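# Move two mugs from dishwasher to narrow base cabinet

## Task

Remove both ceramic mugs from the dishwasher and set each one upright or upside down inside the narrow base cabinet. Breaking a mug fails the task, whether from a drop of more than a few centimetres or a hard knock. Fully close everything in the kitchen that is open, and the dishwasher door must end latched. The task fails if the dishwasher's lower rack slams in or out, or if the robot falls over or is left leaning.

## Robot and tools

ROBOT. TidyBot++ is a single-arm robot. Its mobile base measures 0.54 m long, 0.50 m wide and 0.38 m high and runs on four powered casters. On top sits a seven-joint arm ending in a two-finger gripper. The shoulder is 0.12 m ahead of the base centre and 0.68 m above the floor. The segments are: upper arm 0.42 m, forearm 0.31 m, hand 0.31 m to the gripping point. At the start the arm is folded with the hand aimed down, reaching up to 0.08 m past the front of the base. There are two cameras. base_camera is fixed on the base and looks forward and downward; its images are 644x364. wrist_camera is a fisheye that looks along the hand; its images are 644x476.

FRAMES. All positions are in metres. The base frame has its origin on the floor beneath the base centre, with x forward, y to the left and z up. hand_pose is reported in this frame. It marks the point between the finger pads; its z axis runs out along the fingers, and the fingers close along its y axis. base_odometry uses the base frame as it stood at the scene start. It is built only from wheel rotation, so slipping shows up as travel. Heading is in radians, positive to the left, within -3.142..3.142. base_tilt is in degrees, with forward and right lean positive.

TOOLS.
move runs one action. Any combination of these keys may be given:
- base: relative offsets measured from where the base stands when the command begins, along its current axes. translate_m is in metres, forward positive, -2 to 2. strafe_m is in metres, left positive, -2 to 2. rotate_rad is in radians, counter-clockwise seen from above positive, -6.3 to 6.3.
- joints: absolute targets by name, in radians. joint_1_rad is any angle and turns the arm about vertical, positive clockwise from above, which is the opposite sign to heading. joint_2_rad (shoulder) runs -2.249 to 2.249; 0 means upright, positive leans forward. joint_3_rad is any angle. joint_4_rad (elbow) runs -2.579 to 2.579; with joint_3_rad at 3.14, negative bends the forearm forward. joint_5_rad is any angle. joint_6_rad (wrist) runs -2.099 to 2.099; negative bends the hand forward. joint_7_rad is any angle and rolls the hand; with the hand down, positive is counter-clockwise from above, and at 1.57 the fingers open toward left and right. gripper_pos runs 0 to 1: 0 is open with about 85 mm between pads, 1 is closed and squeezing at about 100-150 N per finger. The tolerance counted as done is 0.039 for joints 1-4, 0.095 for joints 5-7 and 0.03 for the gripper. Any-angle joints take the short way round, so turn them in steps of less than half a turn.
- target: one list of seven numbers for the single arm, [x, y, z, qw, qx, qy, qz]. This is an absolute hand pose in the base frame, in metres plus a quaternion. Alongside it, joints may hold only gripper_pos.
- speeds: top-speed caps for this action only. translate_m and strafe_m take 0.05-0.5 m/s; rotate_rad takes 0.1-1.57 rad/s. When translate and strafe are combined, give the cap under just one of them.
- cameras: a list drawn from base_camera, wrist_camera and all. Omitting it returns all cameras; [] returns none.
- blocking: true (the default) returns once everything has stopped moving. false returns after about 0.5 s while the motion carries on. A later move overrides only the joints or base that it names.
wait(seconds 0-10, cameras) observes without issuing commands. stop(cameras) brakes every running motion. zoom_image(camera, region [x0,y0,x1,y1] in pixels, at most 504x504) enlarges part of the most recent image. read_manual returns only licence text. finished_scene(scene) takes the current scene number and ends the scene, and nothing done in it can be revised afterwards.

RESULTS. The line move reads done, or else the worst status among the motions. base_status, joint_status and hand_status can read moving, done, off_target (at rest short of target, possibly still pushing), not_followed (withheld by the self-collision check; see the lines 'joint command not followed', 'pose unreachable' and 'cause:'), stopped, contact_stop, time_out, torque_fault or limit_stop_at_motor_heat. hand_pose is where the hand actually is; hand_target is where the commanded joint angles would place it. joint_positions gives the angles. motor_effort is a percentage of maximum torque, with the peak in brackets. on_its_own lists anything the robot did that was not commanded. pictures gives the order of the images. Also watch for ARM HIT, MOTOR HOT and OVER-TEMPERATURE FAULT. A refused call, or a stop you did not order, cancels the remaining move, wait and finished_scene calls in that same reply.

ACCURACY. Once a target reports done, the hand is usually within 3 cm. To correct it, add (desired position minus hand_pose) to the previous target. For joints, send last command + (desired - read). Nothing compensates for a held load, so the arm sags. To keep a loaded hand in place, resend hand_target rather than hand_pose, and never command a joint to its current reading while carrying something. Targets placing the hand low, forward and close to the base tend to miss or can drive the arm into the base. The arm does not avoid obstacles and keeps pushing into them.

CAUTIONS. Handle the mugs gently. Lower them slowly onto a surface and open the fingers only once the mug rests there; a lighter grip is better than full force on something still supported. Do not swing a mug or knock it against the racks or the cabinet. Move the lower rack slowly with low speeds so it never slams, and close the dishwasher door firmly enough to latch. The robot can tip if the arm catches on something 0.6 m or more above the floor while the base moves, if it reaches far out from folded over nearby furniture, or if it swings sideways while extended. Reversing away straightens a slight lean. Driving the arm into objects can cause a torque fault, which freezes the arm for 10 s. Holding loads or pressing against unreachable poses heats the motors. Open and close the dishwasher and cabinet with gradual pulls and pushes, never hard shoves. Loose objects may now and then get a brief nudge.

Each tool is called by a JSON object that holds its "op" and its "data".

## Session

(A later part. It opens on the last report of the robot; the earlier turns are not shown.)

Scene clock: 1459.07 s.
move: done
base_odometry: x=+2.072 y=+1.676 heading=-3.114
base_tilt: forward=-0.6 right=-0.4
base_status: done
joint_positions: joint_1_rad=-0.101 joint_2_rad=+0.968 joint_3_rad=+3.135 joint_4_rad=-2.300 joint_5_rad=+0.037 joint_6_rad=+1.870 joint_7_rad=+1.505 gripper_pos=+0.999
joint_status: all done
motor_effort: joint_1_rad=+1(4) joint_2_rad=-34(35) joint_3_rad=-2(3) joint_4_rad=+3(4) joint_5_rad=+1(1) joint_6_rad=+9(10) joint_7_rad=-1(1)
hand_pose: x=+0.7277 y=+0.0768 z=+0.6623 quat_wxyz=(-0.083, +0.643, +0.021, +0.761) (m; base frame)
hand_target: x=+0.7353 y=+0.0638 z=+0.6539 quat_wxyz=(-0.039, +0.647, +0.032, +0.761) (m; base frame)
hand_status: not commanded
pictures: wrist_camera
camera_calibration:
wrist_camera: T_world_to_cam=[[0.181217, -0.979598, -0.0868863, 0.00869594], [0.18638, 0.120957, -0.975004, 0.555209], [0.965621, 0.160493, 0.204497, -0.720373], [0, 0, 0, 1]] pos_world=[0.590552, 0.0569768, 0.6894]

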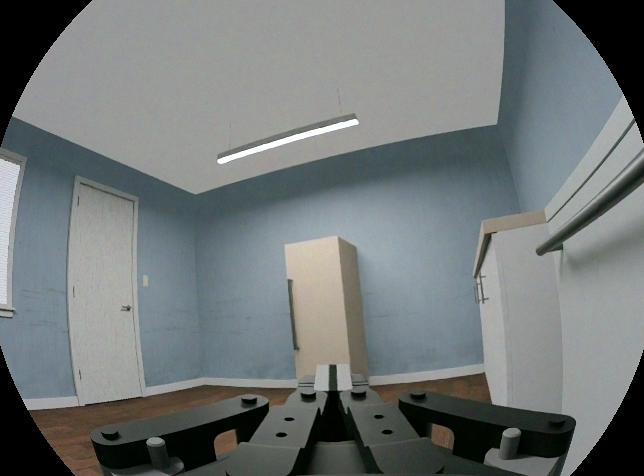

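{"op": "move", "data": {"base": {"strafe_m":0.83}, "joints": {"joint_1_rad":0}, "cameras": []}}

{"op": "move", "data": {"base": {"translate_m":1.0}, "cameras": []}}

{"op": "move", "data": {"base": {"rotate_rad":-1.6}}}

Scene clock: 1482.60 s.
move: done
base_odometry: x=+2.095 y=+0.846 heading=-3.114
base_tilt: forward=-0.6 right=-0.4
base_status: done
joint_positions: joint_1_rad=+0.000 joint_2_rad=+0.968 joint_3_rad=+3.139 joint_4_rad=-2.300 joint_5_rad=+0.037 joint_6_rad=+1.870 joint_7_rad=+1.505 gripper_pos=+0.999
joint_status: all done
motor_effort: joint_1_rad=+1(4) joint_2_rad=-34(35) joint_3_rad=-2(4) joint_4_rad=+3(4) joint_5_rad=+1(2) joint_6_rad=+9(10) joint_7_rad=-1(1)
hand_pose: x=+0.7324 y=+0.0130 z=+0.6622 quat_wxyz=(-0.042, +0.643, -0.012, +0.764) (m; base frame)
hand_target: x=+0.7386 y=+0.0019 z=+0.6539 quat_wxyz=(-0.001, +0.648, +0.000, +0.762) (m; base frame)
hand_status: not commanded
pictures: none
No camera images: "cameras" was empty.

Scene clock: 1485.97 s.
move: done
base_odometry: x=+1.095 y=+0.819 heading=-3.114
base_tilt: forward=-0.6 right=-0.4
base_status: done
joint_positions: joint_1_rad=+0.000 joint_2_rad=+0.969 joint_3_rad=+3.139 joint_4_rad=-2.295 joint_5_rad=+0.037 joint_6_rad=+1.870 joint_7_rad=+1.505 gripper_pos=+0.999
joint_status: not commanded
motor_effort: joint_1_rad=+1(2) joint_2_rad=-34(35) joint_3_rad=-3(3) joint_4_rad=+3(5) joint_5_rad=+1(1) joint_6_rad=+9(10) joint_7_rad=+0(2)
hand_pose: x=+0.7336 y=+0.0130 z=+0.6624 quat_wxyz=(-0.042, +0.642, -0.011, +0.765) (m; base frame)
hand_target: x=+0.7386 y=+0.0019 z=+0.6539 quat_wxyz=(-0.001, +0.648, +0.000, +0.762) (m; base frame)
hand_status: not commanded
pictures: none
No camera images: "cameras" was empty.

Scene clock: 1488.50 s.
move: done
base_odometry: x=+1.095 y=+0.819 heading=+1.569
base_tilt: forward=-0.7 right=-0.4
base_status: done
joint_positions: joint_1_rad=+0.009 joint_2_rad=+0.970 joint_3_rad=+3.144 joint_4_rad=-2.290 joint_5_rad=+0.037 joint_6_rad=+1.870 joint_7_rad=+1.505 gripper_pos=+0.999
joint_status: not commanded
motor_effort: joint_1_rad=+1(5) joint_2_rad=-34(35) joint_3_rad=-1(4) joint_4_rad=+4(4) joint_5_rad=+1(2) joint_6_rad=+9(10) joint_7_rad=+0(1)
hand_pose: x=+0.7350 y=+0.0061 z=+0.6636 quat_wxyz=(-0.036, +0.640, -0.014, +0.767) (m; base frame)
hand_target: x=+0.7386 y=+0.0019 z=+0.6539 quat_wxyz=(-0.001, +0.648, +0.000, +0.762) (m; base frame)
hand_status: not commanded
pictures: base_camera, wrist_camera
camera_calibration:
wrist_camera: T_world_to_cam=[[0.0676138, -0.994566, -0.0791577, 0.0166172], [0.206784, 0.0915859, -0.97409, 0.548224], [0.976047, 0.0494934, 0.211853, -0.728274], [0, 0, 0, 1]] pos_world=[0.596342, 0.00236211, 0.689622]

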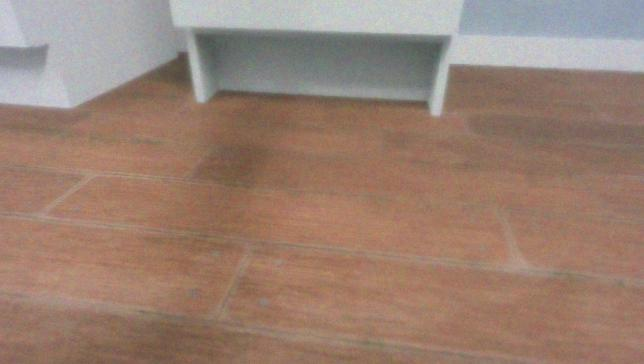

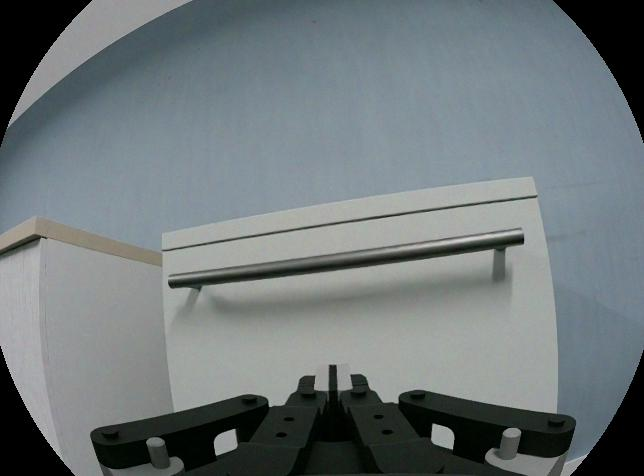

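{"op": "move", "data": {"base": {"rotate_rad":-0.16}, "joints": {"joint_2_rad":0.90,"joint_4_rad":-2.28,"joint_6_rad":1.62}}}

Scene clock: 1500.43 s.
move: done
base_odometry: x=+1.095 y=+0.819 heading=+1.409
base_tilt: forward=-0.6 right=-0.4
base_status: done
joint_positions: joint_1_rad=+0.007 joint_2_rad=+0.906 joint_3_rad=+3.144 joint_4_rad=-2.290 joint_5_rad=+0.035 joint_6_rad=+1.693 joint_7_rad=+1.505 gripper_pos=+0.999
joint_status: all done
motor_effort: joint_1_rad=+1(5) joint_2_rad=-33(36) joint_3_rad=-2(4) joint_4_rad=+5(5) joint_5_rad=+0(2) joint_6_rad=+9(10) joint_7_rad=+0(1)
hand_pose: x=+0.7435 y=+0.0071 z=+0.6486 quat_wxyz=(-0.034, +0.683, -0.013, +0.730) (m; base frame)
hand_target: x=+0.7478 y=+0.0020 z=+0.6326 quat_wxyz=(-0.001, +0.703, +0.000, +0.711) (m; base frame)
hand_status: not commanded
pictures: base_camera, wrist_camera
camera_calibration:
wrist_camera: T_world_to_cam=[[0.0592732, -0.994964, -0.0808298, 0.0232267], [0.0957392, 0.086265, -0.991661, 0.625686], [0.99364, 0.0510404, 0.10037, -0.674231], [0, 0, 0, 1]] pos_world=[0.608664, 0.00354794, 0.690019]

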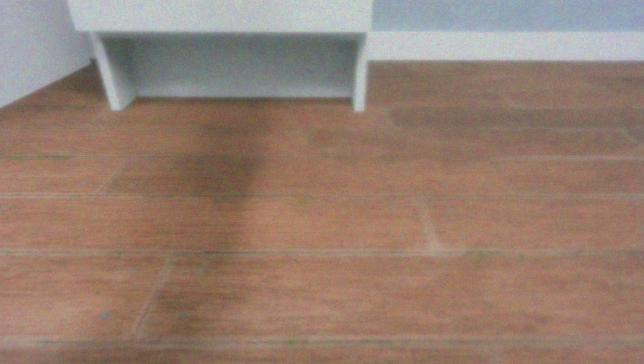

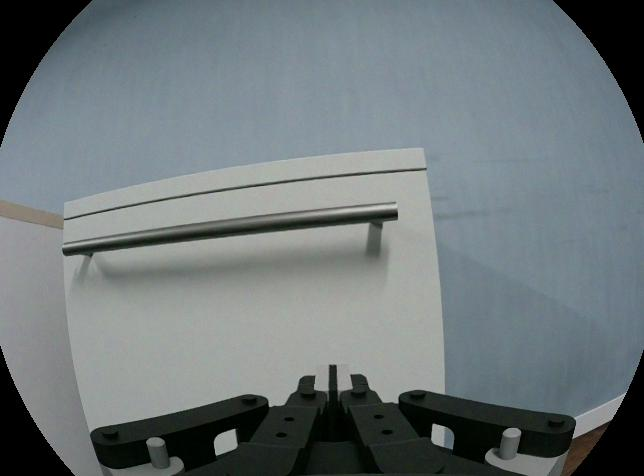

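{"op": "move", "data": {"base": {"strafe_m":0.18,"translate_m":0.25}, "joints": {"joint_1_rad":0,"joint_2_rad":0.67,"joint_4_rad":-2.31,"joint_6_rad":1.35}, "speeds": {"translate_m":0.2}}}

Scene clock: 1510.03 s.
move: done
base_odometry: x=+0.958 y=+1.095 heading=+1.409
base_tilt: forward=-0.6 right=-0.4
base_status: done
joint_positions: joint_1_rad=+0.006 joint_2_rad=+0.673 joint_3_rad=+3.144 joint_4_rad=-2.290 joint_5_rad=+0.035 joint_6_rad=+1.430 joint_7_rad=+1.505 gripper_pos=+0.999
joint_status: all done
motor_effort: joint_1_rad=+1(3) joint_2_rad=-31(36) joint_3_rad=-2(3) joint_4_rad=+9(9) joint_5_rad=+0(1) joint_6_rad=+8(12) joint_7_rad=-1(1)
hand_pose: x=+0.7480 y=+0.0074 z=+0.7132 quat_wxyz=(-0.031, +0.694, -0.011, +0.720) (m; base frame)
hand_target: x=+0.7416 y=+0.0021 z=+0.6829 quat_wxyz=(-0.001, +0.728, +0.000, +0.686) (m; base frame)
hand_status: not commanded
pictures: base_camera, wrist_camera
camera_calibration:
wrist_camera: T_world_to_cam=[[0.0566345, -0.995645, -0.0740563, 0.0255837], [0.0659635, 0.0777448, -0.994789, 0.713901], [0.996214, 0.0514544, 0.0700793, -0.665512], [0, 0, 0, 1]] pos_world=[0.614451, 0.00421373, 0.758713]

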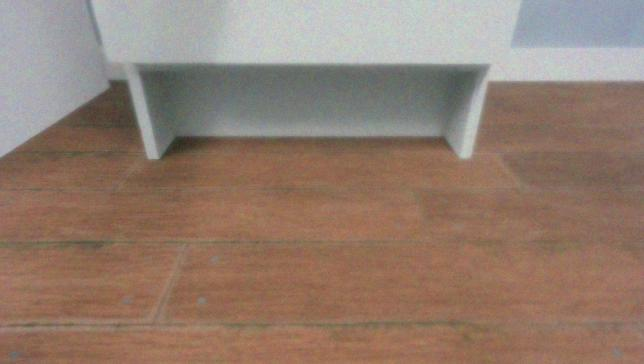

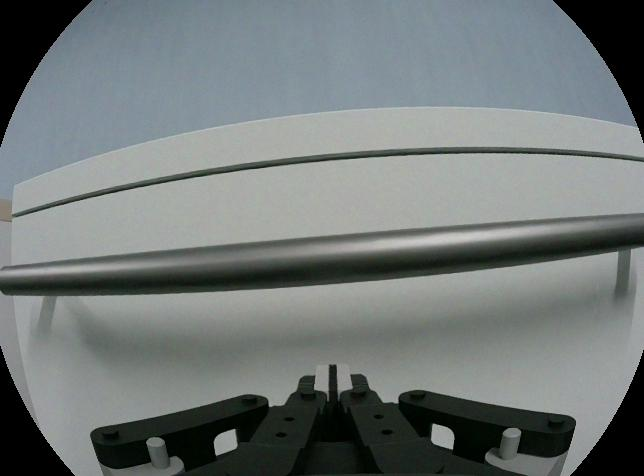

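{"op": "move", "data": {"base": {"translate_m":0.1}, "speeds": {"translate_m":0.08}, "cameras": ["wrist_camera"]}}

{"op": "move", "data": {"base": {"translate_m":0.08}, "speeds": {"translate_m":0.08}, "cameras": ["wrist_camera"]}}

Scene clock: 1517.20 s.
move: done
base_odometry: x=+0.974 y=+1.192 heading=+1.409
base_tilt: forward=-0.7 right=-0.4
base_status: done
joint_positions: joint_1_rad=+0.006 joint_2_rad=+0.593 joint_3_rad=+3.144 joint_4_rad=-2.432 joint_5_rad=+0.035 joint_6_rad=+1.429 joint_7_rad=+1.505 gripper_pos=+0.999
joint_status: not commanded
motor_effort: joint_1_rad=+1(2) joint_2_rad=-13(32) joint_3_rad=-1(3) joint_4_rad=+31(34) joint_5_rad=+1(1) joint_6_rad=-1(10) joint_7_rad=-2(2)
hand_pose: x=+0.7017 y=+0.0077 z=+0.7105 quat_wxyz=(-0.031, +0.716, -0.012, +0.697) (m; base frame)
hand_target: x=+0.7416 y=+0.0021 z=+0.6829 quat_wxyz=(-0.001, +0.728, +0.000, +0.686) (m; base frame)
hand_status: not commanded
pictures: wrist_camera
camera_calibration:
wrist_camera: T_world_to_cam=[[0.0517682, -0.995601, -0.078092, 0.0346116], [0.00314296, 0.0783589, -0.99692, 0.759857], [0.998654, 0.0513633, 0.00718564, -0.576251], [0, 0, 0, 1]] pos_world=[0.571295, 0.00451587, 0.764361]

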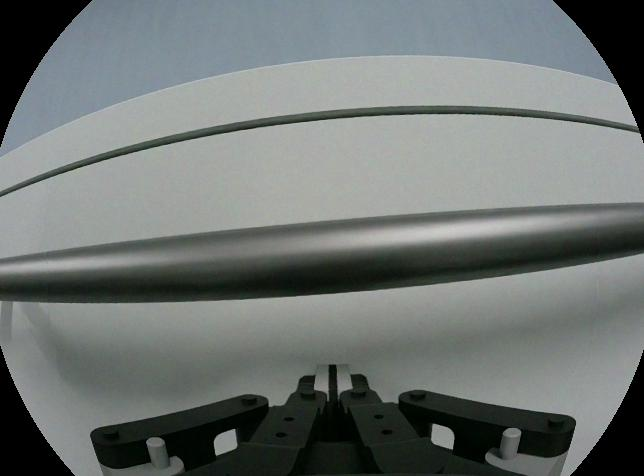

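Scene clock: 1520.40 s.
move: time_out
base_odometry: x=+0.986 y=+1.268 heading=+1.406
base_tilt: forward=-0.7 right=-0.4
base_status: translate_m time_out (by the wheels' count: +0.077 of +0.080)
joint_positions: joint_1_rad=+0.011 joint_2_rad=+0.554 joint_3_rad=+3.142 joint_4_rad=-2.498 joint_5_rad=+0.029 joint_6_rad=+1.429 joint_7_rad=+1.505 gripper_pos=+0.999
joint_status: not commanded
motor_effort: joint_1_rad=-1(4) joint_2_rad=-6(15) joint_3_rad=-2(5) joint_4_rad=+41(48) joint_5_rad=+3(5) joint_6_rad=-4(7) joint_7_rad=-1(1)
hand_pose: x=+0.6793 y=+0.0038 z=+0.7102 quat_wxyz=(-0.028, +0.725, -0.017, +0.688) (m; base frame)
hand_target: x=+0.7416 y=+0.0021 z=+0.6829 quat_wxyz=(-0.001, +0.728, +0.000, +0.686) (m; base frame)
hand_status: not commanded
pictures: wrist_camera
camera_calibration:
wrist_camera: T_world_to_cam=[[0.0397599, -0.995919, -0.0810247, 0.041966], [-0.0229712, 0.0801564, -0.996518, 0.777357], [0.998945, 0.0414827, -0.0196904, -0.53479], [0, 0, 0, 1]] pos_world=[0.550415, 0.0016692, 0.76752]

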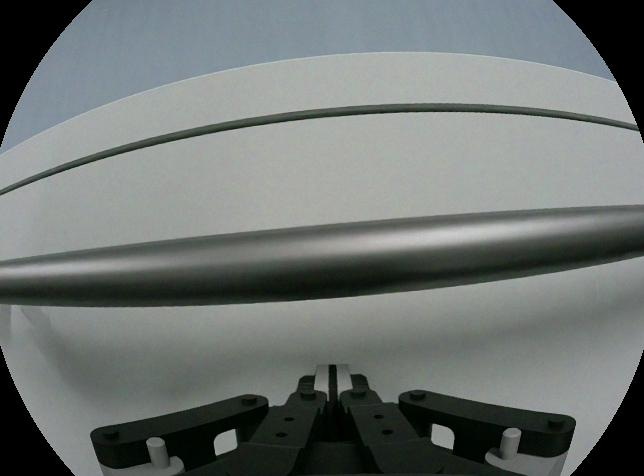

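{"op": "move", "data": {"base": {"translate_m":-0.6}}}

{"op": "move", "data": {"base": {"rotate_rad":1.75}}}

{"op": "zoom_image", "data": {"camera": "wrist_camera", "region": [70, 60, 570, 400]}}

{"op": "move", "data": {"base": {"rotate_rad":-3.4}}}

{"op": "zoom_image", "data": {"camera": "wrist_camera", "region": [70, 60, 570, 400]}}

Scene clock: 1530.77 s.
move: done
base_odometry: x=+0.887 y=+0.676 heading=+1.406
base_tilt: forward=-0.6 right=-0.4
base_status: done
joint_positions: joint_1_rad=+0.008 joint_2_rad=+0.673 joint_3_rad=+3.142 joint_4_rad=-2.303 joint_5_rad=+0.029 joint_6_rad=+1.403 joint_7_rad=+1.505 gripper_pos=+0.999
joint_status: not commanded
motor_effort: joint_1_rad=+1(2) joint_2_rad=-31(34) joint_3_rad=-1(3) joint_4_rad=+8(40) joint_5_rad=+0(2) joint_6_rad=+9(10) joint_7_rad=-1(1)
hand_pose: x=+0.7444 y=+0.0056 z=+0.7001 quat_wxyz=(-0.029, +0.708, -0.014, +0.706) (m; base frame)
hand_target: x=+0.7416 y=+0.0021 z=+0.6829 quat_wxyz=(-0.001, +0.728, +0.000, +0.686) (m; base frame)
hand_status: not commanded
pictures: base_camera, wrist_camera
camera_calibration:
wrist_camera: T_world_to_cam=[[0.0477395, -0.995812, -0.077974, 0.0323743], [0.0269168, 0.0793172, -0.996486, 0.731519], [0.998497, 0.0454729, 0.0305906, -0.634904], [0, 0, 0, 1]] pos_world=[0.612714, 0.0030876, 0.750895]

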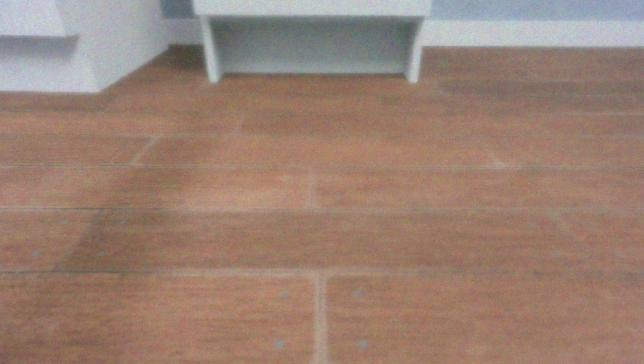

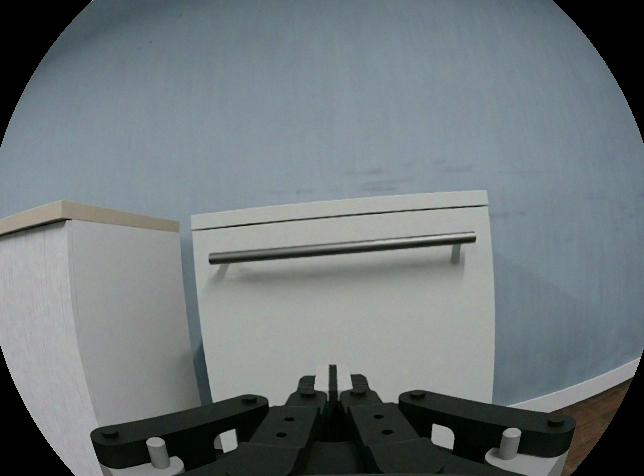

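Scene clock: 1533.27 s.
move: done
base_odometry: x=+0.887 y=+0.676 heading=-3.127
base_tilt: forward=-0.7 right=-0.4
base_status: done
joint_positions: joint_1_rad=-0.005 joint_2_rad=+0.673 joint_3_rad=+3.137 joint_4_rad=-2.303 joint_5_rad=+0.029 joint_6_rad=+1.403 joint_7_rad=+1.505 gripper_pos=+0.999
joint_status: not commanded
motor_effort: joint_1_rad=+1(5) joint_2_rad=-31(33) joint_3_rad=-1(4) joint_4_rad=+8(9) joint_5_rad=+1(2) joint_6_rad=+9(10) joint_7_rad=-1(1)
hand_pose: x=+0.7442 y=+0.0155 z=+0.7002 quat_wxyz=(-0.036, +0.708, -0.009, +0.706) (m; base frame)
hand_target: x=+0.7416 y=+0.0021 z=+0.6829 quat_wxyz=(-0.001, +0.728, +0.000, +0.686) (m; base frame)
hand_status: not commanded
pictures: base_camera, wrist_camera
camera_calibration:
wrist_camera: T_world_to_cam=[[0.063701, -0.994702, -0.0806894, 0.0323008], [0.0255964, 0.0824555, -0.996266, 0.731532], [0.997641, 0.0613978, 0.0307133, -0.634835], [0, 0, 0, 1]] pos_world=[0.612556, 0.0107884, 0.750904]

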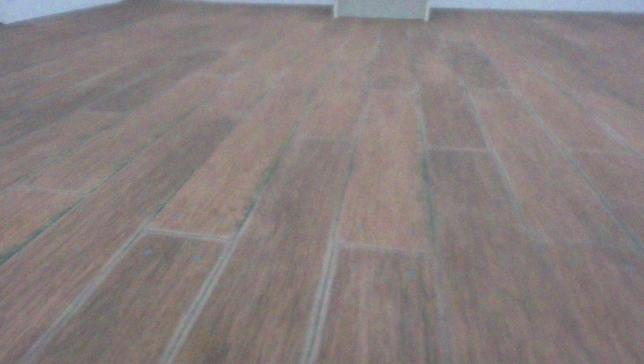

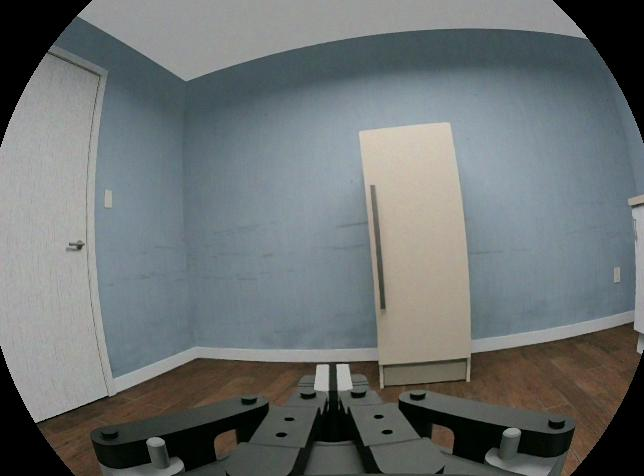

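Scaled by 1.008.

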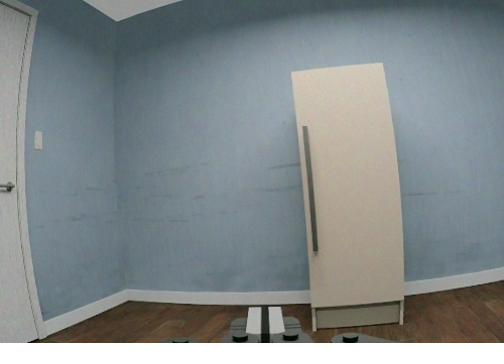

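Scene clock: 1536.93 s.
move: done
base_odometry: x=+0.887 y=+0.676 heading=-0.244
base_tilt: forward=-0.6 right=-0.4
base_status: done
joint_positions: joint_1_rad=+0.002 joint_2_rad=+0.673 joint_3_rad=+3.140 joint_4_rad=-2.303 joint_5_rad=+0.029 joint_6_rad=+1.403 joint_7_rad=+1.505 gripper_pos=+0.999
joint_status: not commanded
motor_effort: joint_1_rad=+1(5) joint_2_rad=-32(33) joint_3_rad=-2(4) joint_4_rad=+8(9) joint_5_rad=+1(2) joint_6_rad=+9(10) joint_7_rad=-1(1)
hand_pose: x=+0.7443 y=+0.0096 z=+0.7001 quat_wxyz=(-0.032, +0.708, -0.012, +0.706) (m; base frame)
hand_target: x=+0.7416 y=+0.0021 z=+0.6829 quat_wxyz=(-0.001, +0.728, +0.000, +0.686) (m; base frame)
hand_status: not commanded
pictures: base_camera, wrist_camera
camera_calibration:
wrist_camera: T_world_to_cam=[[0.0542552, -0.995411, -0.0788275, 0.032149], [0.0263614, 0.0803442, -0.996419, 0.731556], [0.998179, 0.0519828, 0.0305995, -0.634875], [0, 0, 0, 1]] pos_world=[0.61269, 0.00622779, 0.750897]

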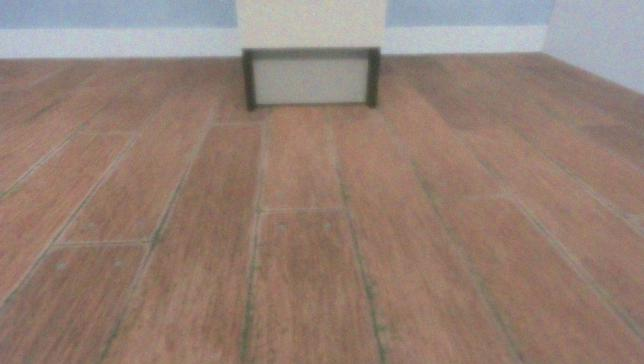

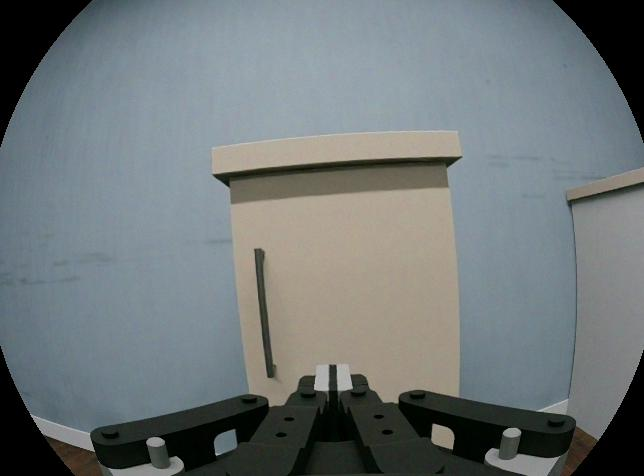

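Scaled by 1.008.

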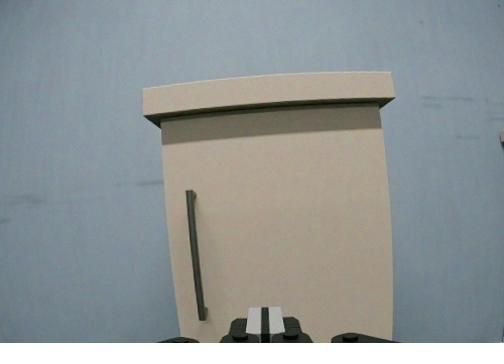

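{"op": "finished_scene", "data": {"scene": 1}}

The scene is finished: the task was done.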